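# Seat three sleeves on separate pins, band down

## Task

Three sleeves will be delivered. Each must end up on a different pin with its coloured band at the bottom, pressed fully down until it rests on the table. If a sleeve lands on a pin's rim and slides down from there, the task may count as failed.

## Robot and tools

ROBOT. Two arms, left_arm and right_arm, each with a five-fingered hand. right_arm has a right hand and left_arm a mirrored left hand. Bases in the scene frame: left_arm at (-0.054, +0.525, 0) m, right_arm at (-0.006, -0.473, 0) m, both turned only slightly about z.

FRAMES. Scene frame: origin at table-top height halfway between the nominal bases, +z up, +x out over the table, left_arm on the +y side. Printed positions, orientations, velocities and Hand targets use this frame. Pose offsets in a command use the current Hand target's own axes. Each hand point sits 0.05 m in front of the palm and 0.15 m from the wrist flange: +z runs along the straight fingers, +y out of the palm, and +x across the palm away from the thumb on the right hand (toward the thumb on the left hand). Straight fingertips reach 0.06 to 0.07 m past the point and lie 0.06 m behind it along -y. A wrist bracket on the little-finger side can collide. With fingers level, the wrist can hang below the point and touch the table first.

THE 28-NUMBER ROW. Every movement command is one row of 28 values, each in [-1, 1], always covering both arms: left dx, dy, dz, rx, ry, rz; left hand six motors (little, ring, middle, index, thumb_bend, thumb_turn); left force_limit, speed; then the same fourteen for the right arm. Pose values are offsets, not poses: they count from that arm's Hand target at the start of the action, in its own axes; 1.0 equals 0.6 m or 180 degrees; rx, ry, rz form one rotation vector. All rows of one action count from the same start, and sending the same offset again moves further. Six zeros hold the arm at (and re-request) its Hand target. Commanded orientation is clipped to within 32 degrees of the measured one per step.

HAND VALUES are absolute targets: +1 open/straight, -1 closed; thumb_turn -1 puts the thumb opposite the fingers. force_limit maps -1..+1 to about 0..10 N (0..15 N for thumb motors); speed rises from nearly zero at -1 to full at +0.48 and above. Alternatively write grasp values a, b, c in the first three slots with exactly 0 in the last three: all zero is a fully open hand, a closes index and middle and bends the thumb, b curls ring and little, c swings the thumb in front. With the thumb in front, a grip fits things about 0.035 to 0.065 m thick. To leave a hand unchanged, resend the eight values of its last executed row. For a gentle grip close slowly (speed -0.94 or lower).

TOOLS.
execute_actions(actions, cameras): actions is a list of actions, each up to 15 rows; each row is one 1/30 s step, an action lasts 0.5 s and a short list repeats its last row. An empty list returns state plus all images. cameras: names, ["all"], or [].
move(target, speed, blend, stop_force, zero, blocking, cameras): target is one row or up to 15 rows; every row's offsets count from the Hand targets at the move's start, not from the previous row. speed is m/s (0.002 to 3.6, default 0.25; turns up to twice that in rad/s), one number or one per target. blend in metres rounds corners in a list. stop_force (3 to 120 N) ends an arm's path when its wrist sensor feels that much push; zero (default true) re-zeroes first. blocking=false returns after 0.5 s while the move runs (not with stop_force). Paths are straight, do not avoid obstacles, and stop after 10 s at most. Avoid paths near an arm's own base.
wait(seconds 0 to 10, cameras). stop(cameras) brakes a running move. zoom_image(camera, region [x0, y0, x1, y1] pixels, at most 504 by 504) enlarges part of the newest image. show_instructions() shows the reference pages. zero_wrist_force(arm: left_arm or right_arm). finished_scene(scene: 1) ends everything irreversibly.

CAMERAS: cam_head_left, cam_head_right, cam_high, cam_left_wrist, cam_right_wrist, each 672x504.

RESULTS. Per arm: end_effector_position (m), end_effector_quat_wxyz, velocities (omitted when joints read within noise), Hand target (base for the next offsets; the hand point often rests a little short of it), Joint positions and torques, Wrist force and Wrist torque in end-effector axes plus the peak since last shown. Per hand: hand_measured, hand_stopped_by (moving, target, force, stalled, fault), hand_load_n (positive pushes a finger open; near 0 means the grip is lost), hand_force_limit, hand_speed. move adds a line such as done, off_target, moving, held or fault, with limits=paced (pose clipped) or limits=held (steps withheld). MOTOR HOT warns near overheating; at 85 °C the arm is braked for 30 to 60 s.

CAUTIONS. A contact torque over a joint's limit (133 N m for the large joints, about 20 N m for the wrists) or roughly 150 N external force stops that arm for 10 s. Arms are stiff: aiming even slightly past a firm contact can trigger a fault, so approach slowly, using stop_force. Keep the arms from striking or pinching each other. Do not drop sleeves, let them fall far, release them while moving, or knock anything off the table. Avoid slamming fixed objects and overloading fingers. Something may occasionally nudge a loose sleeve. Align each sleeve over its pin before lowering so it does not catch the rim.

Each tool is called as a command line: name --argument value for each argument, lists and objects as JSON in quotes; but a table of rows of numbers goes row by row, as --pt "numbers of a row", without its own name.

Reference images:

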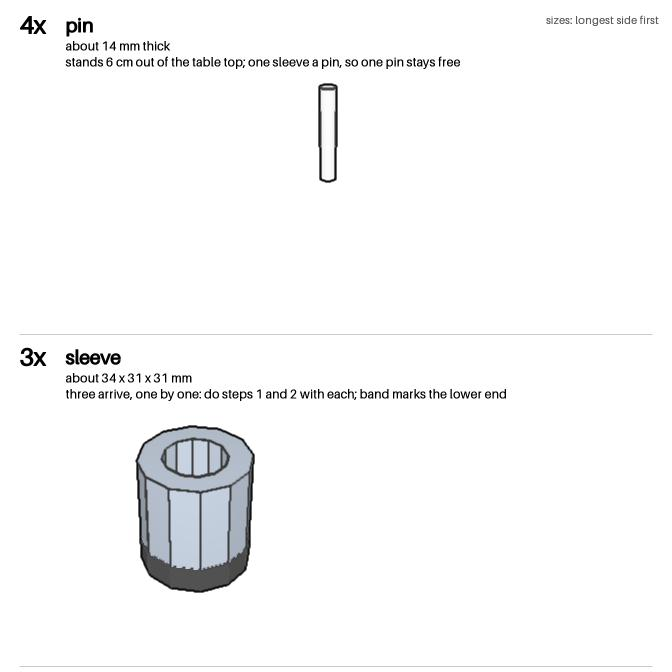

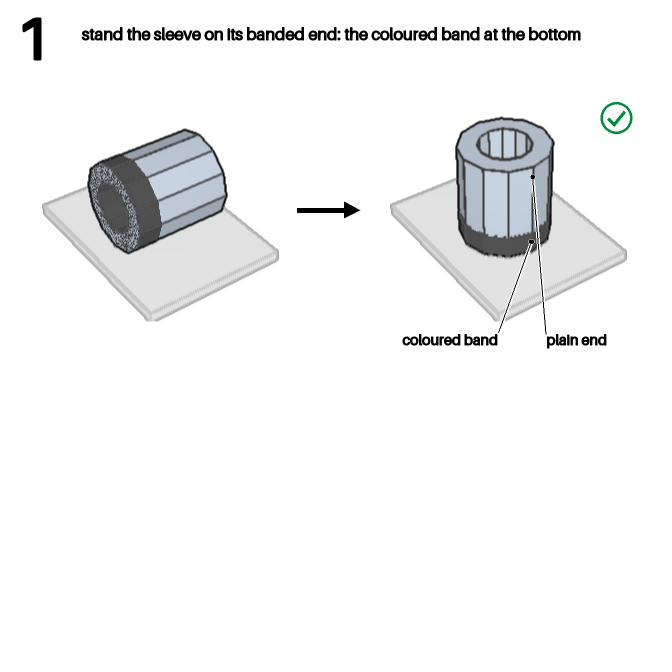

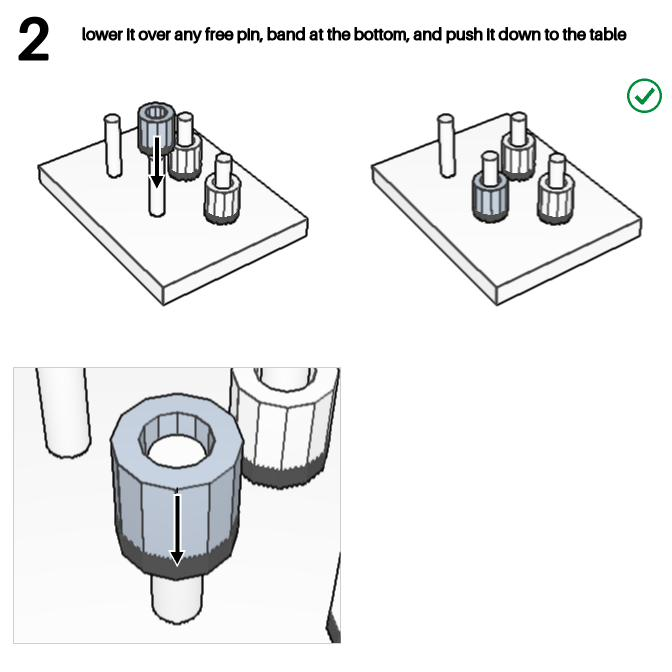

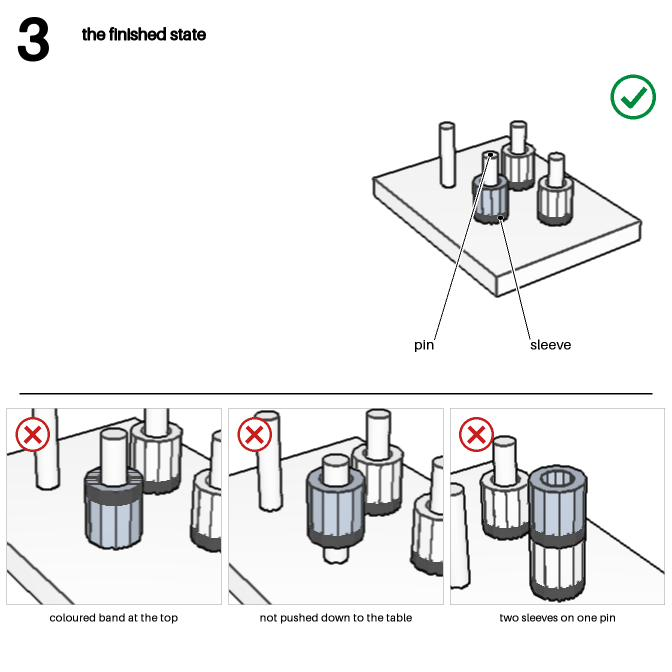

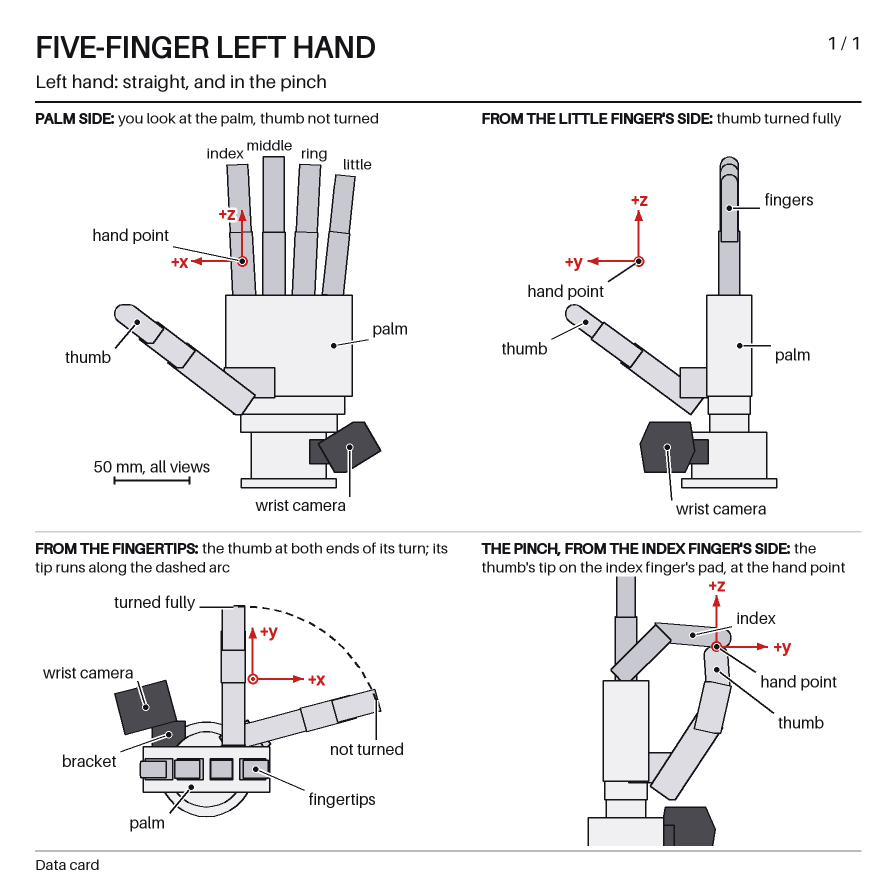

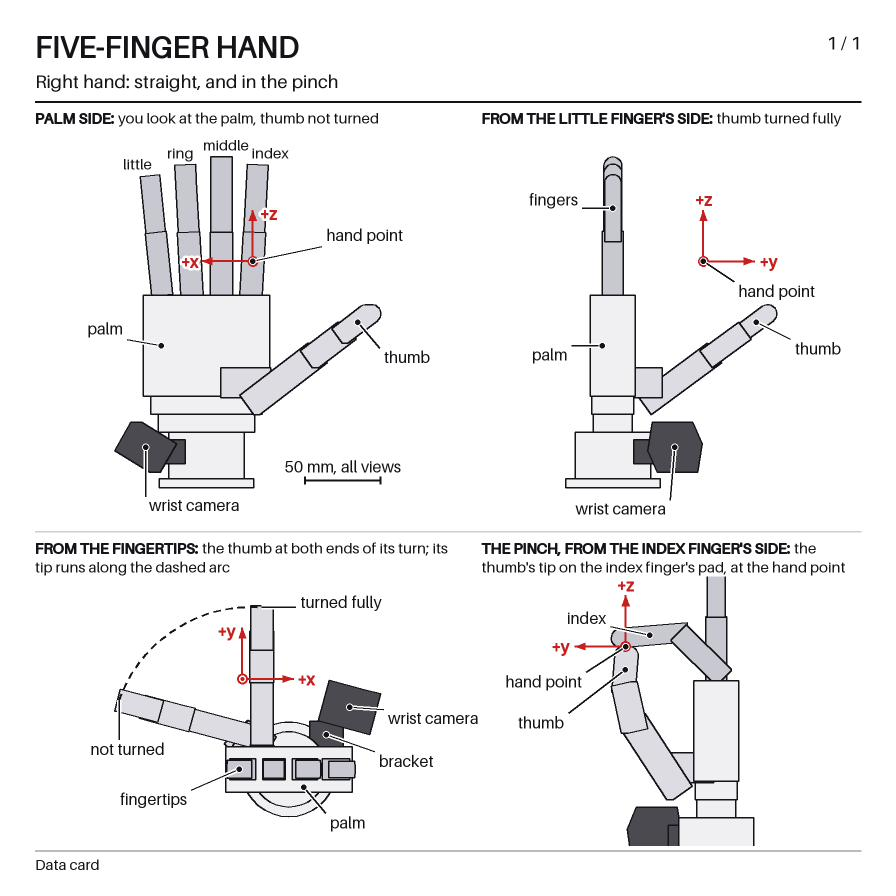

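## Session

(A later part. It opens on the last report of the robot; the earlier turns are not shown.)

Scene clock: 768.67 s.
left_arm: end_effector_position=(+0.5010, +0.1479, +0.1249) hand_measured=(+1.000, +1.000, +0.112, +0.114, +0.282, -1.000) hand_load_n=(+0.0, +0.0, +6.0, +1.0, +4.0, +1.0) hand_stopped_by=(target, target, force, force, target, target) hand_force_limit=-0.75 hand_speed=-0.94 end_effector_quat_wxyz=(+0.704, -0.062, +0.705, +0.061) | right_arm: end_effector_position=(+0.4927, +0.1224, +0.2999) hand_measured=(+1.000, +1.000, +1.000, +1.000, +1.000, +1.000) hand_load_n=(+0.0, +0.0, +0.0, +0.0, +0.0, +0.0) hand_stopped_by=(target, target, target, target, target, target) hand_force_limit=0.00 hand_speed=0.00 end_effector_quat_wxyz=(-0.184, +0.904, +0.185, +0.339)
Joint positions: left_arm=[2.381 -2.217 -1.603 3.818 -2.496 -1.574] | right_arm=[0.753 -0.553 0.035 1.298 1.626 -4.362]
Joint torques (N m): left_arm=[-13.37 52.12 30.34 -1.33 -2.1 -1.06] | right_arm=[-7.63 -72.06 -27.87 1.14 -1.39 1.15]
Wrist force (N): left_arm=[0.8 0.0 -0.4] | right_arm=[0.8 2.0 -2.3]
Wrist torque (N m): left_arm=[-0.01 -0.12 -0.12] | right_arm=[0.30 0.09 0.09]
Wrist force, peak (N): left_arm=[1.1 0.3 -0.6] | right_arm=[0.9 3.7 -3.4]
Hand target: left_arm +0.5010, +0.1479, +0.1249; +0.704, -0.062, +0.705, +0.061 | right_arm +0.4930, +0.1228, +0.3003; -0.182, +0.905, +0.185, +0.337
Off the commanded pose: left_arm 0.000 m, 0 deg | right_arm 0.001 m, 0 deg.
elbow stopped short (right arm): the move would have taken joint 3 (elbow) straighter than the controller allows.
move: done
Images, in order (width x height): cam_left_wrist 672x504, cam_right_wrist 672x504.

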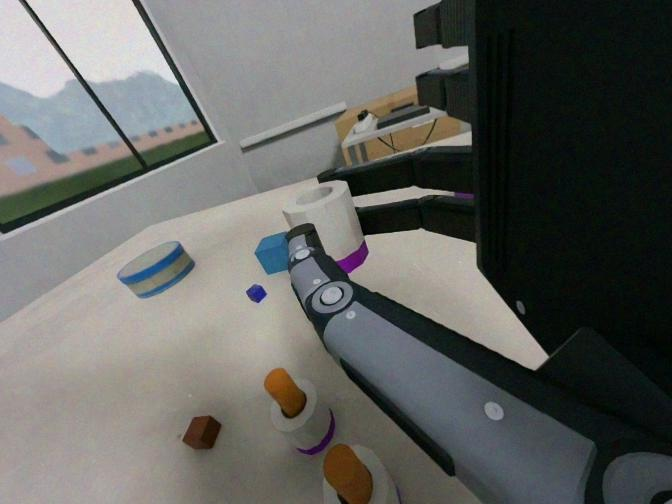

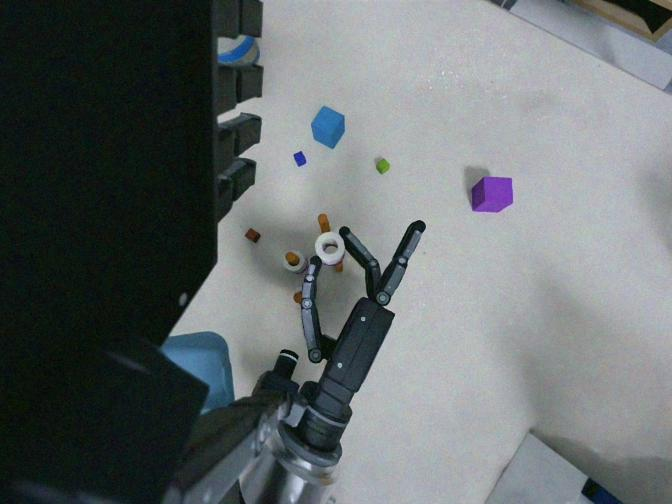

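move --pt "0 0 -0.1 0 0 0 1 1 -0.3 0.0 0.28 -1 -0.75 -0.94 0 0 0 0 0 0 1 1 1 1 1 1 0 0" --speed 0.2 --cameras '["cam_right_wrist"]'

zoom_image --camera "cam_right_wrist" --region '[280, 200, 380, 320]'

zoom_image --camera "cam_right_wrist" --region '[308, 226, 353, 276]'

Scene clock: 778.40 s.
left_arm: end_effector_position=(+0.4419, +0.1374, +0.1250) hand_measured=(+1.000, +1.000, +0.112, +0.114, +0.282, -1.000) hand_load_n=(+0.0, +0.0, +6.0, +1.0, +4.0, +1.0) hand_stopped_by=(target, target, force, force, target, target) hand_force_limit=-0.75 hand_speed=-0.94 end_effector_quat_wxyz=(+0.704, -0.062, +0.705, +0.061) | right_arm: end_effector_position=(+0.4927, +0.1223, +0.3000) hand_measured=(+1.000, +1.000, +1.000, +1.000, +1.000, +1.000) hand_load_n=(+0.0, +0.0, +0.0, +0.0, +0.0, +0.0) hand_stopped_by=(target, target, target, target, target, target) hand_force_limit=0.00 hand_speed=0.00 end_effector_quat_wxyz=(-0.184, +0.904, +0.185, +0.339)
Joint positions: left_arm=[2.291 -2.177 -1.676 3.851 -2.586 -1.574] | right_arm=[0.753 -0.553 0.035 1.298 1.626 -4.362]
Joint torques (N m): left_arm=[4.74 49.94 28.1 -1.94 0.49 0.82] | right_arm=[-7.45 -77.41 -30.17 1.33 -1.44 0.81]
Wrist force (N): left_arm=[1.0 0.2 -0.5] | right_arm=[0.7 1.9 -2.3]
Wrist torque (N m): left_arm=[0.00 -0.17 -0.12] | right_arm=[0.27 0.11 0.07]
Wrist force, peak (N): left_arm=[1.0 0.2 -1.7] | right_arm=[0.9 1.9 -2.6]
Hand target: left_arm +0.4419, +0.1374, +0.1249; +0.704, -0.062, +0.705, +0.061 | right_arm +0.4930, +0.1228, +0.3003; -0.182, +0.905, +0.185, +0.337
Off the commanded pose: left_arm 0.000 m, 0 deg | right_arm 0.001 m, 0 deg.
elbow stopped short (right arm): the move would have taken joint 3 (elbow) straighter than the controller allows.
move: done
Images, in order (width x height): cam_right_wrist 672x504.

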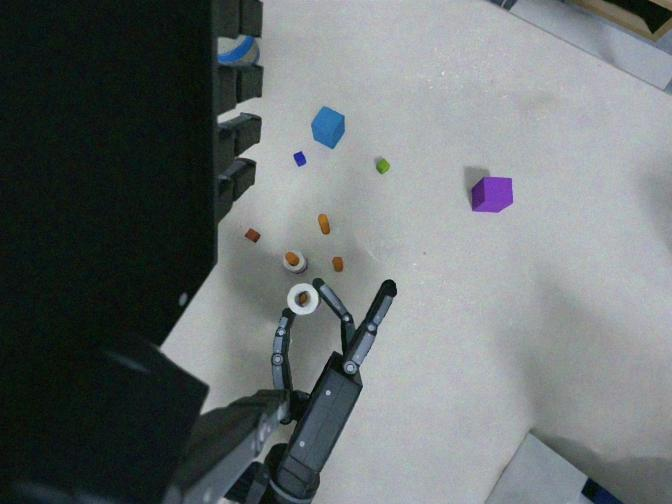

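Scaled by 4.200 from the camera's 672x504 image, which has a finer 960x720 frame.

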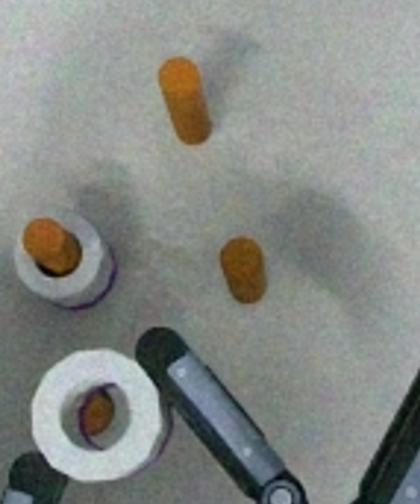

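Scaled by 10.080 from the camera's 672x504 image, which has a finer 960x720 frame.

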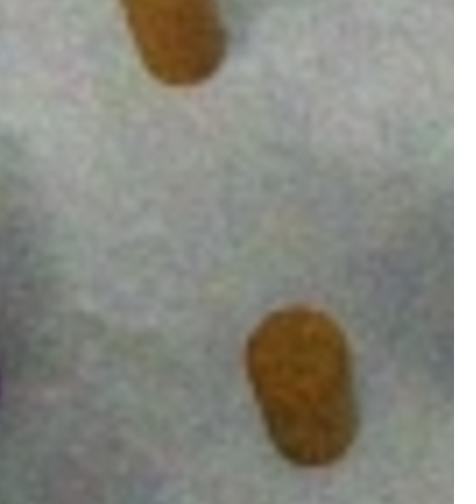

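move --pt "0 -0.0089 0.1015 0 0 0 1 1 -0.3 0.0 0.28 -1 -0.75 -0.94 0 0 0 0 0 0 1 1 1 1 1 1 0 0" --pt "0.0665 -0.0089 0.1015 0 0 0 1 1 -0.3 0.0 0.28 -1 -0.75 -0.94 0 0 0 0 0 0 1 1 1 1 1 1 0 0" --speed '[0.2,0.1]' --blend '[0.01,0]' --cameras '["cam_right_wrist"]'

zoom_image --camera "cam_right_wrist" --region '[320, 240, 360, 280]'

Scene clock: 787.80 s.
left_arm: end_effector_position=(+0.5027, +0.1428, +0.0849) hand_measured=(+1.000, +1.000, +0.112, +0.114, +0.282, -1.000) hand_load_n=(+0.0, +0.0, +6.0, +1.0, +4.5, +1.0) hand_stopped_by=(target, target, force, force, target, target) hand_force_limit=-0.75 hand_speed=-0.94 end_effector_quat_wxyz=(+0.704, -0.062, +0.705, +0.061) | right_arm: end_effector_position=(+0.4927, +0.1223, +0.3000) hand_measured=(+1.000, +1.000, +1.000, +1.000, +1.000, +1.000) hand_load_n=(+0.0, +0.0, +0.0, +0.0, +0.0, +0.0) hand_stopped_by=(target, target, target, target, target, target) hand_force_limit=0.00 hand_speed=0.00 end_effector_quat_wxyz=(-0.184, +0.904, +0.185, +0.339)
Joint positions: left_arm=[2.376 -2.288 -1.603 3.888 -2.501 -1.574] | right_arm=[0.753 -0.553 0.035 1.298 1.626 -4.362]
Joint torques (N m): left_arm=[-7.17 65.15 29.67 -1.89 1.51 0.54] | right_arm=[-6.77 -69.95 -30.07 -1.05 -1.39 -1.16]
Wrist force (N): left_arm=[0.6 0.2 -0.4] | right_arm=[1.0 1.9 -2.3]
Wrist torque (N m): left_arm=[0.01 -0.09 -0.13] | right_arm=[0.28 0.07 0.09]
Wrist force, peak (N): left_arm=[0.9 -0.2 -2.5] | right_arm=[0.8 2.0 -2.5]
Hand target: left_arm +0.5027, +0.1427, +0.0850; +0.704, -0.062, +0.705, +0.061 | right_arm +0.4930, +0.1228, +0.3003; -0.182, +0.905, +0.185, +0.337
Off the commanded pose: left_arm 0.000 m, 0 deg | right_arm 0.001 m, 0 deg.
elbow stopped short (right arm): the move would have taken joint 3 (elbow) straighter than the controller allows.
move: done
Images, in order (width x height): cam_right_wrist 672x504.

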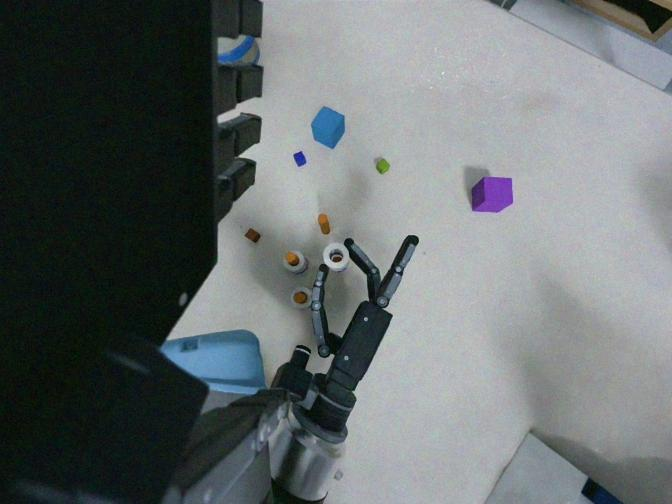

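Scaled by 12.600 from the camera's 672x504 image, which has a finer 960x720 frame.

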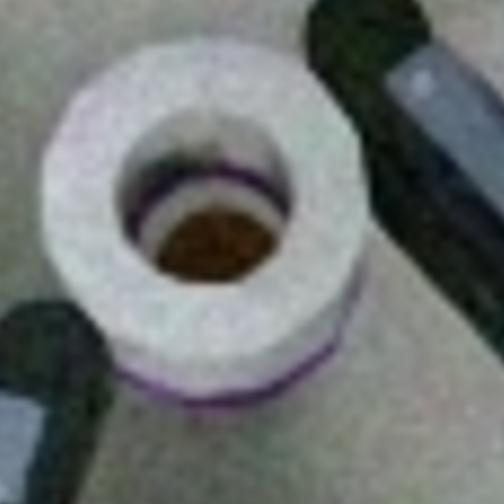

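move --pt "0.0217 0.0005 0.0018 0 0 0 1 1 -0.3 0.0 0.28 -1 -0.75 -0.94 0 0 0 0 0 0 1 1 1 1 1 1 0 0" --speed 0.05 --stop_force 3 --cameras '["cam_right_wrist"]'

zoom_image --camera "cam_right_wrist" --region '[320, 240, 360, 280]'

Scene clock: 794.23 s.
left_arm: end_effector_position=(+0.5037, +0.1432, +0.0719) hand_measured=(+1.000, +1.000, +0.112, +0.114, +0.282, -1.000) hand_load_n=(+0.0, +0.0, +6.0, +1.5, +4.0, +1.0) hand_stopped_by=(target, target, force, force, target, target) hand_force_limit=-0.75 hand_speed=-0.94 end_effector_quat_wxyz=(+0.704, -0.062, +0.705, +0.061) | right_arm: end_effector_position=(+0.4927, +0.1223, +0.3000) hand_measured=(+1.000, +1.000, +1.000, +1.000, +1.000, +1.000) hand_load_n=(+0.0, +0.0, +0.0, +0.0, +0.0, +0.0) hand_stopped_by=(target, target, target, target, target, target) hand_force_limit=0.00 hand_speed=0.00 end_effector_quat_wxyz=(-0.184, +0.904, +0.185, +0.339)
Joint positions: left_arm=[2.378 -2.309 -1.606 3.913 -2.499 -1.574] | right_arm=[0.753 -0.553 0.035 1.298 1.626 -4.362]
Joint torques (N m): left_arm=[5.57 67.38 23.63 -1.76 -0.65 0.84] | right_arm=[-6.89 -64.76 -29.59 -0.89 -1.47 -1.19]
Wrist force (N): left_arm=[0.8 0.3 -0.4] | right_arm=[0.8 1.8 -2.3]
Wrist torque (N m): left_arm=[0.03 -0.13 -0.11] | right_arm=[0.27 0.09 0.08]
Wrist force, peak (N): left_arm=[1.0 0.5 -0.3] | right_arm=[0.9 1.8 -2.7]
Hand target: left_arm +0.5037, +0.1432, +0.0719; +0.704, -0.062, +0.705, +0.061 | right_arm +0.4930, +0.1228, +0.3003; -0.182, +0.905, +0.185, +0.337
Off the commanded pose: left_arm 0.000 m, 0 deg | right_arm 0.001 m, 0 deg.
elbow stopped short (right arm): the move would have taken joint 3 (elbow) straighter than the controller allows.
move: done
Images, in order (width x height): cam_right_wrist 672x504.

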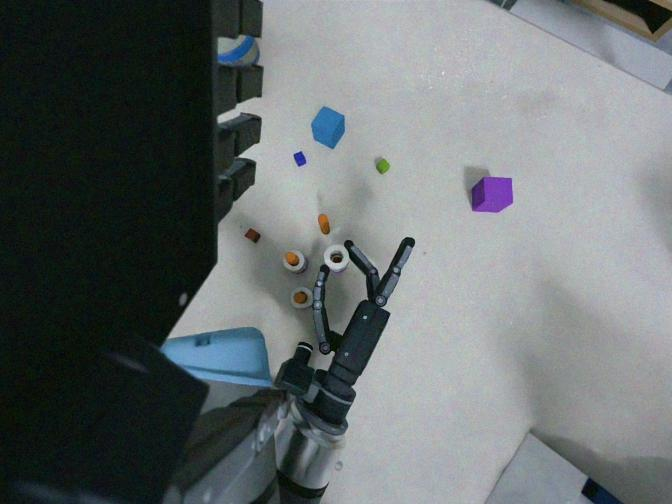

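Scaled by 12.600 from the camera's 672x504 image, which has a finer 960x720 frame.

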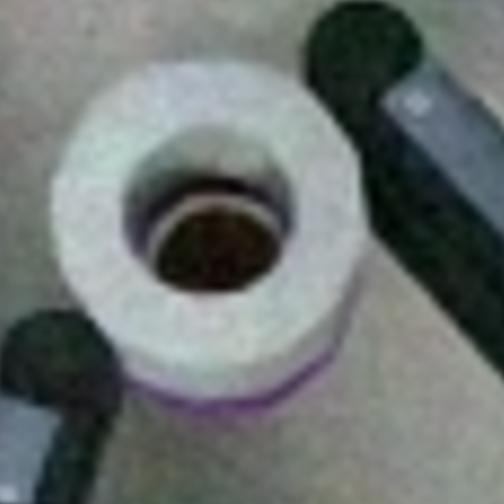

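move --pt "0.0267 0 0.0003 0 0 0 1 1 -0.3 0.0 0.28 -1 -0.75 -0.94 0 0 0 0 0 0 1 1 1 1 1 1 0 0" --speed 0.025 --stop_force 3 --cameras '["cam_right_wrist","cam_left_wrist"]'

zoom_image --camera "cam_right_wrist" --region '[320, 240, 360, 280]'

Scene clock: 799.37 s.
left_arm: end_effector_position=(+0.5039, +0.1432, +0.0559) hand_measured=(+1.000, +1.000, +0.112, +0.114, +0.282, -1.000) hand_load_n=(+0.0, +0.0, +6.0, +1.0, +4.0, +1.0) hand_stopped_by=(target, target, force, force, target, target) hand_force_limit=-0.75 hand_speed=-0.94 end_effector_quat_wxyz=(+0.704, -0.062, +0.705, +0.061) | right_arm: end_effector_position=(+0.4927, +0.1223, +0.3000) hand_measured=(+1.000, +1.000, +1.000, +1.000, +1.000, +1.000) hand_load_n=(+0.0, +0.0, +0.0, +0.0, +0.0, +0.0) hand_stopped_by=(target, target, target, target, target, target) hand_force_limit=0.00 hand_speed=0.00 end_effector_quat_wxyz=(-0.184, +0.904, +0.185, +0.339)
Joint positions: left_arm=[2.378 -2.336 -1.609 3.943 -2.499 -1.574] | right_arm=[0.753 -0.553 0.035 1.298 1.626 -4.362]
Joint torques (N m): left_arm=[11.71 67.86 17.84 -1.8 1.37 0.89] | right_arm=[-6.9 -60.66 -30.79 -0.93 -1.42 -1.16]
Wrist force (N): left_arm=[0.5 0.3 -0.4] | right_arm=[0.9 1.9 -2.3]
Wrist torque (N m): left_arm=[0.03 -0.07 -0.13] | right_arm=[0.28 0.08 0.09]
Wrist force, peak (N): left_arm=[1.2 0.3 -0.4] | right_arm=[0.9 2.1 -2.5]
Hand target: left_arm +0.5039, +0.1432, +0.0559; +0.704, -0.062, +0.705, +0.061 | right_arm +0.4930, +0.1228, +0.3003; -0.182, +0.905, +0.185, +0.337
Off the commanded pose: left_arm 0.000 m, 0 deg | right_arm 0.001 m, 0 deg.
elbow stopped short (right arm): the move would have taken joint 3 (elbow) straighter than the controller allows.
move: done
Images, in order (width x height): cam_left_wrist 672x504, cam_right_wrist 672x504.

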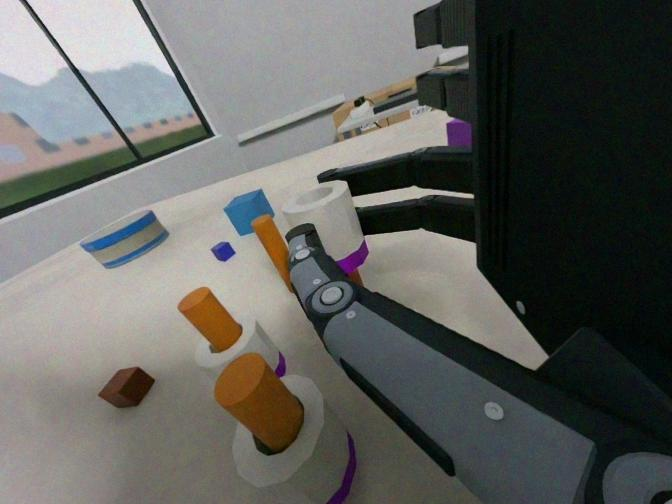

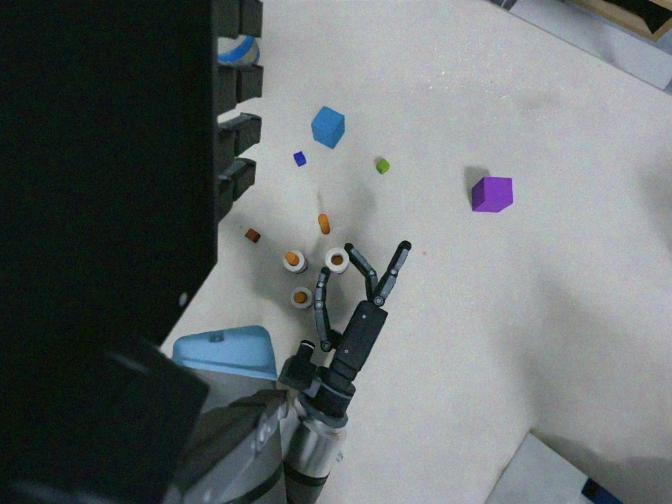

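Scaled by 12.600 from the camera's 672x504 image, which has a finer 960x720 frame.

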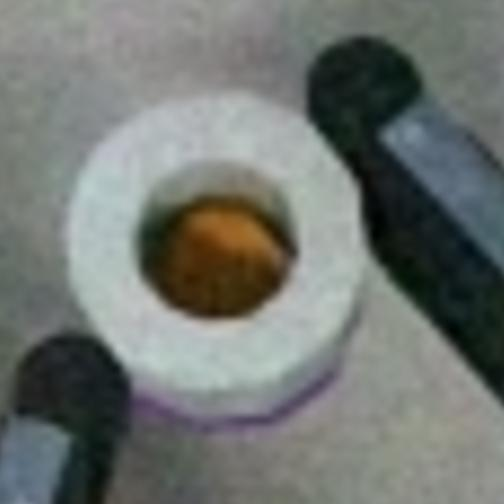

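move --pt "0.0381 0 0.0003 0 0 0 1 1 -0.3 0.0 0.28 -1 -0.75 -0.94 0 0 0 0 0 0 1 1 1 1 1 1 0 0" --speed 0.04 --stop_force 3 --cameras '["cam_right_wrist","cam_left_wrist"]'

Scene clock: 803.37 s.
left_arm: end_effector_position=(+0.5040, +0.1432, +0.0331) hand_measured=(+1.000, +1.000, +0.112, +0.114, +0.282, -1.000) hand_load_n=(+0.0, +0.0, +6.0, +1.0, +4.0, +1.0) hand_stopped_by=(target, target, force, force, target, target) hand_force_limit=-0.75 hand_speed=-0.94 end_effector_quat_wxyz=(+0.704, -0.062, +0.705, +0.061) | right_arm: end_effector_position=(+0.4927, +0.1223, +0.3000) hand_measured=(+1.000, +1.000, +1.000, +1.000, +1.000, +1.000) hand_load_n=(+0.0, +0.0, +0.0, +0.0, +0.0, +0.0) hand_stopped_by=(target, target, target, target, target, target) hand_force_limit=0.00 hand_speed=0.00 end_effector_quat_wxyz=(-0.184, +0.904, +0.185, +0.339)
Joint positions: left_arm=[2.379 -2.376 -1.61 3.984 -2.499 -1.574] | right_arm=[0.753 -0.553 0.035 1.298 1.626 -4.362]
Joint torques (N m): left_arm=[10.79 69.23 18.3 -1.77 1.19 0.75] | right_arm=[-6.14 -56.99 -30.14 -0.91 -1.48 -1.04]
Wrist force (N): left_arm=[0.6 0.0 -0.4] | right_arm=[0.9 1.7 -2.1]
Wrist torque (N m): left_arm=[-0.01 -0.09 -0.15] | right_arm=[0.24 0.07 0.08]
Wrist force, peak (N): left_arm=[1.4 0.1 -0.6] | right_arm=[1.0 2.0 -2.4]
Hand target: left_arm +0.5041, +0.1432, +0.0331; +0.704, -0.062, +0.705, +0.061 | right_arm +0.4930, +0.1228, +0.3003; -0.182, +0.905, +0.185, +0.337
Off the commanded pose: left_arm 0.000 m, 0 deg | right_arm 0.001 m, 0 deg.
elbow stopped short (right arm): the move would have taken joint 3 (elbow) straighter than the controller allows.
move: done
Images, in order (width x height): cam_left_wrist 672x504, cam_right_wrist 672x504.

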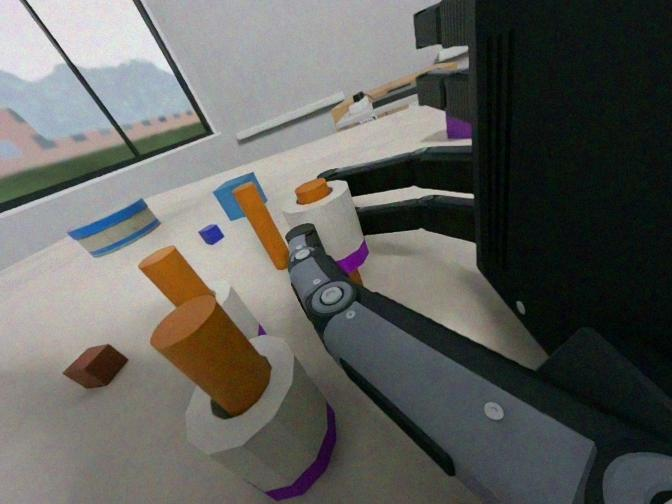

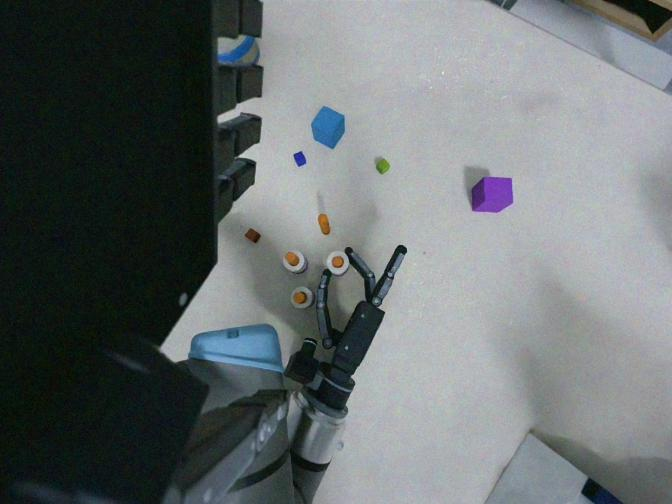

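move --pt "0 0 0 0 0 0 1 1 0.19 0.18 0.28 -1 -0.75 -0.993 0 0 0 0 0 0 1 1 1 1 1 1 0 0"

wait --seconds 2 --cameras '["cam_left_wrist", "cam_right_wrist"]'

Scene clock: 808.87 s.
left_arm: end_effector_position=(+0.5041, +0.1432, +0.0331) hand_measured=(+1.000, +1.000, +0.190, +0.180, +0.280, -1.000) hand_load_n=(+0.0, +0.0, +0.0, +0.0, +0.0, +0.5) hand_stopped_by=(target, target, moving, target, target, target) hand_force_limit=-0.75 hand_speed=-0.99 end_effector_quat_wxyz=(+0.704, -0.062, +0.705, +0.061) | right_arm: end_effector_position=(+0.4927, +0.1223, +0.3000) hand_measured=(+1.000, +1.000, +1.000, +1.000, +1.000, +1.000) hand_load_n=(+0.0, +0.0, +0.0, +0.0, +0.0, +0.5) hand_stopped_by=(target, target, target, target, target, target) hand_force_limit=0.00 hand_speed=0.00 end_effector_quat_wxyz=(-0.184, +0.904, +0.185, +0.339)
Joint positions: left_arm=[2.379 -2.376 -1.61 3.984 -2.499 -1.574] | right_arm=[0.753 -0.553 0.035 1.298 1.626 -4.362]
Joint torques (N m): left_arm=[3.54 68.64 27.21 -1.73 0.23 0.93] | right_arm=[-5.6 -54.5 -29.81 -0.83 -1.45 -1.12]
Wrist force (N): left_arm=[0.5 -0.1 -0.5] | right_arm=[0.7 1.9 -2.3]
Wrist torque (N m): left_arm=[-0.01 -0.11 -0.13] | right_arm=[0.28 0.11 0.08]
Wrist force, peak (N): left_arm=[1.0 0.2 -0.6] | right_arm=[0.9 2.2 -2.5]
Hand target: left_arm +0.5041, +0.1432, +0.0331; +0.704, -0.062, +0.705, +0.061 | right_arm +0.4930, +0.1228, +0.3003; -0.182, +0.905, +0.185, +0.337
Off the commanded pose: left_arm 0.000 m, 0 deg | right_arm 0.001 m, 0 deg.
elbow stopped short (right arm): the move would have taken joint 3 (elbow) straighter than the controller allows.
move: done

Scene clock: 810.87 s.
left_arm: end_effector_position=(+0.5041, +0.1432, +0.0331) hand_measured=(+1.000, +1.000, +0.190, +0.180, +0.280, -1.000) hand_load_n=(+0.0, +0.0, +0.0, +0.0, +0.0, +0.0) hand_stopped_by=(target, target, target, target, target, target) hand_force_limit=-0.75 hand_speed=-0.99 end_effector_quat_wxyz=(+0.704, -0.062, +0.705, +0.061) | right_arm: end_effector_position=(+0.4927, +0.1223, +0.3000) hand_measured=(+1.000, +1.000, +1.000, +1.000, +1.000, +1.000) hand_load_n=(+0.0, -0.5, +0.0, +0.0, +0.0, +0.0) hand_stopped_by=(target, target, target, target, target, target) hand_force_limit=0.00 hand_speed=0.00 end_effector_quat_wxyz=(-0.184, +0.904, +0.185, +0.339)
Joint positions: left_arm=[2.379 -2.376 -1.61 3.984 -2.499 -1.574] | right_arm=[0.753 -0.553 0.035 1.298 1.626 -4.362]
Joint torques (N m): left_arm=[1.22 68.14 26.18 -1.65 -0.23 0.86] | right_arm=[-5.45 -55.39 -29.69 -0.89 -1.41 -1.13]
Wrist force (N): left_arm=[0.8 0.1 -0.6] | right_arm=[0.8 1.9 -2.3]
Wrist torque (N m): left_arm=[0.01 -0.14 -0.13] | right_arm=[0.28 0.09 0.08]
Wrist force, peak (N): left_arm=[0.8 0.1 -0.6] | right_arm=[0.9 1.9 -2.4]
Hand target: left_arm +0.5041, +0.1432, +0.0331; +0.704, -0.062, +0.705, +0.061 | right_arm +0.4930, +0.1228, +0.3003; -0.182, +0.905, +0.185, +0.337
Off the commanded pose: left_arm 0.000 m, 0 deg | right_arm 0.001 m, 0 deg.
wait: 2.00 s; at rest by 0.17 s
Images, in order (width x height): cam_left_wrist 672x504, cam_right_wrist 672x504.

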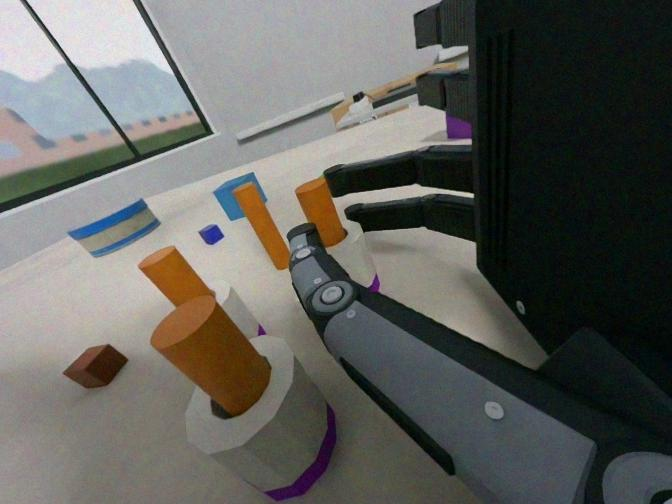

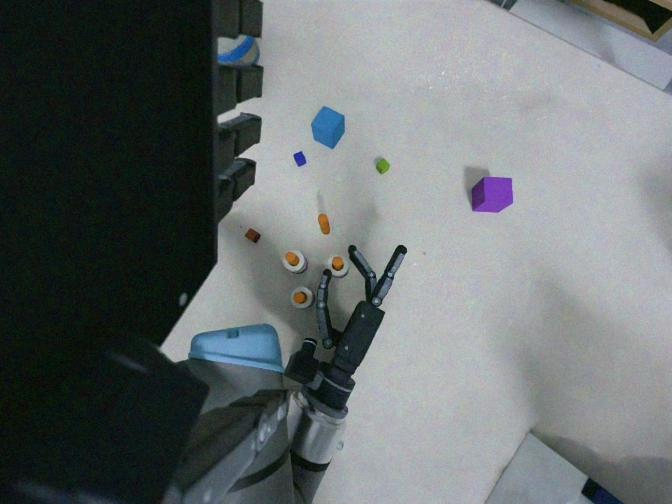

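move --pt "0 0 0 0 0 0 1 1 0.6 0.5 0.5 -1 0 -0.6 0 0 0 0 0 0 1 1 1 1 1 1 0 0" --pt "-0.15 0 0 0 0 0 1 1 0.6 0.5 0.5 -1 0 -0.6 0 0 0 0 0 0 1 1 1 1 1 1 0 0" --pt "-0.15 -0.03 -0.25 0 0 0 1 1 0.6 0.5 0.5 -1 0 -0.6 0 0 0 0 0 0 1 1 1 1 1 1 0 0" --speed '[0.2,0.2,0.25]' --blend '[0,0.01,0]' --cameras '["all"]'

zoom_image --camera "cam_left_wrist" --region '[130, 130, 430, 430]'

zoom_image --camera "cam_high" --region '[360, 190, 450, 270]'

zoom_image --camera "cam_right_wrist" --region '[270, 200, 370, 320]'

Scene clock: 815.73 s.
left_arm: end_effector_position=(+0.4306, +0.1212, +0.1230) hand_measured=(+1.000, +1.000, +0.600, +0.500, +0.500, -1.000) hand_load_n=(+0.0, +0.0, +0.0, +0.0, +0.0, +0.5) hand_stopped_by=(target, target, target, target, target, target) hand_force_limit=0.00 hand_speed=-0.60 end_effector_quat_wxyz=(+0.704, -0.062, +0.705, +0.061) | right_arm: end_effector_position=(+0.4927, +0.1223, +0.3000) hand_measured=(+1.000, +1.000, +1.000, +1.000, +1.000, +1.000) hand_load_n=(+0.0, +0.0, +0.0, +0.0, +0.0, +0.0) hand_stopped_by=(target, target, target, target, target, target) hand_force_limit=0.00 hand_speed=0.00 end_effector_quat_wxyz=(-0.184, +0.904, +0.185, +0.339)
Joint positions: left_arm=[2.256 -2.197 -1.646 3.839 -2.621 -1.575] | right_arm=[0.753 -0.553 0.035 1.298 1.626 -4.362]
Joint torques (N m): left_arm=[9.49 49.96 30.18 -1.56 1.34 -0.54] | right_arm=[-6.4 -55.08 -29.76 -0.92 -1.48 -0.99]
Wrist force (N): left_arm=[1.2 0.3 -0.4] | right_arm=[0.8 1.8 -2.4]
Wrist torque (N m): left_arm=[0.00 -0.23 -0.11] | right_arm=[0.26 0.10 0.07]
Wrist force, peak (N): left_arm=[1.3 -4.2 -11.0] | right_arm=[0.7 2.1 -2.5]
Hand target: left_arm +0.4306, +0.1212, +0.1229; +0.704, -0.062, +0.705, +0.061 (not the last commanded pose) | right_arm +0.4930, +0.1228, +0.3003; -0.182, +0.905, +0.185, +0.337
Off the commanded pose: left_arm 0.074 m, 0 deg | right_arm 0.001 m, 0 deg.
elbow stopped short (right arm): the move would have taken joint 3 (elbow) straighter than the controller allows.
move: held (left_arm; a check stopped the path); path passed 2 of 3 targets; limits=held
pose unreachable (left arm): on one or more control steps of this call, first in action 0 (counted from 0), this arm could not follow its commanded pose, so it was not sent that pose on those steps. It may still have moved: this result reports where it is.
cause: moving toward the commanded pose would bring two parts of the arm too close to each other (joints 4 (wrist 1) to 6 (wrist 3) lie between them).

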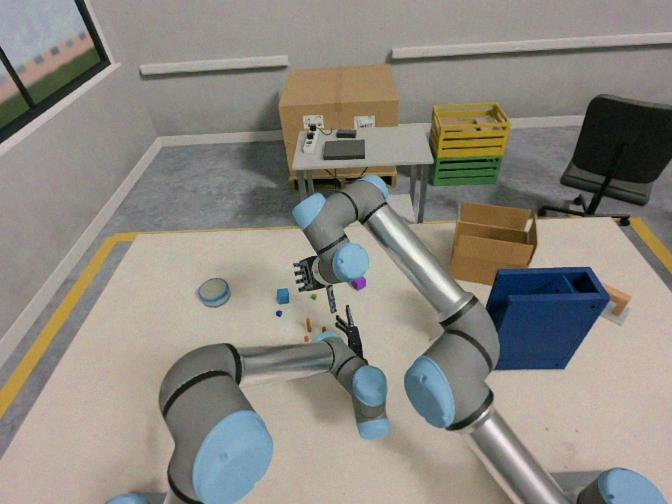

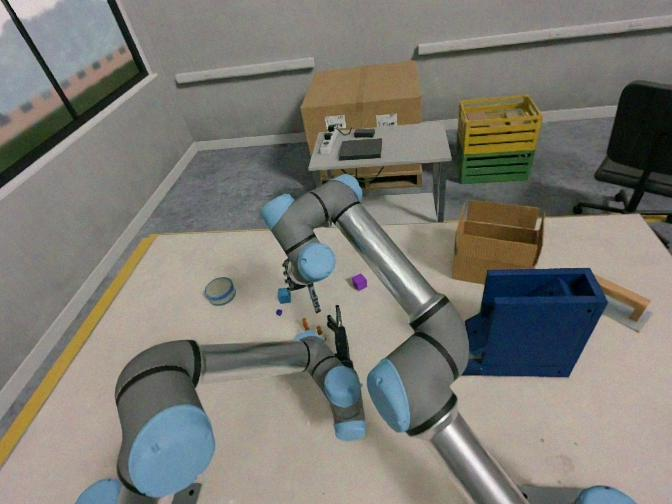

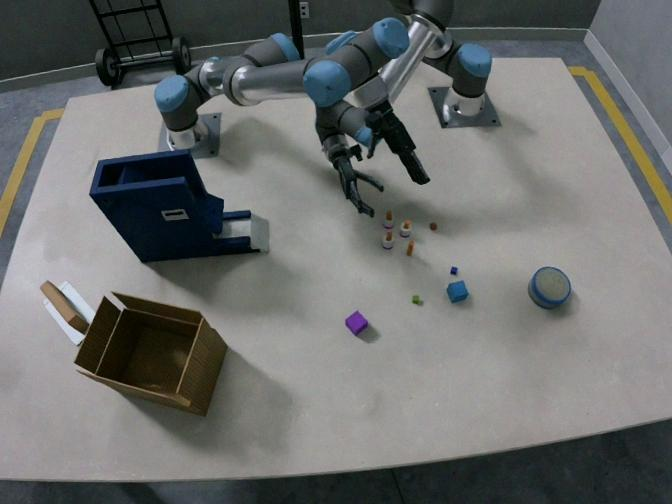

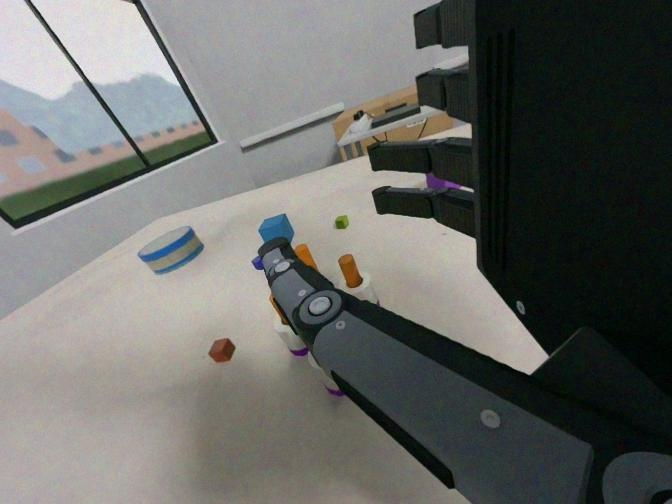

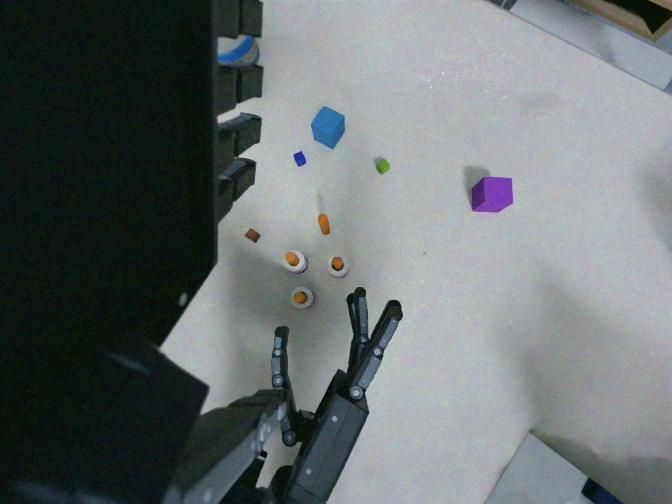

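Scaled by 1.680 from the camera's 672x504 image, which has a finer 960x720 frame.

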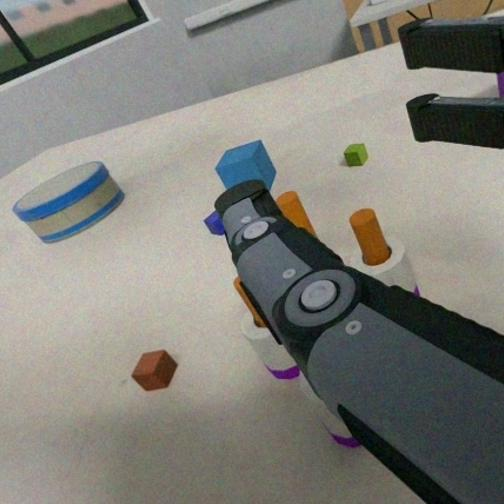

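Scaled by 5.600 from the camera's 672x504 image, which has a finer 960x720 frame.

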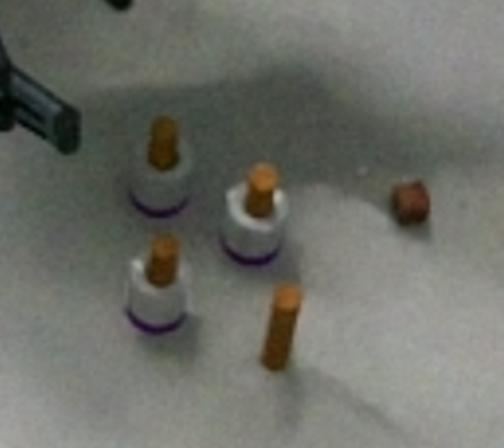

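Scaled by 4.200 from the camera's 672x504 image, which has a finer 960x720 frame.

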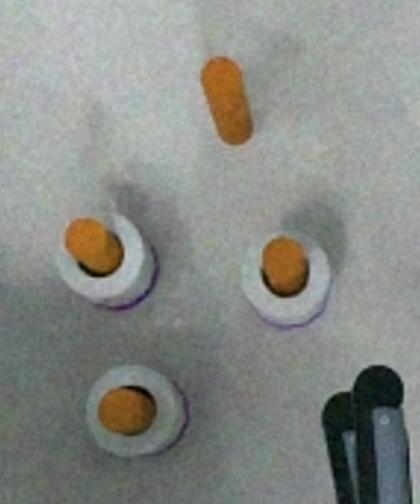

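finished_scene

The scene is finished: the task was done.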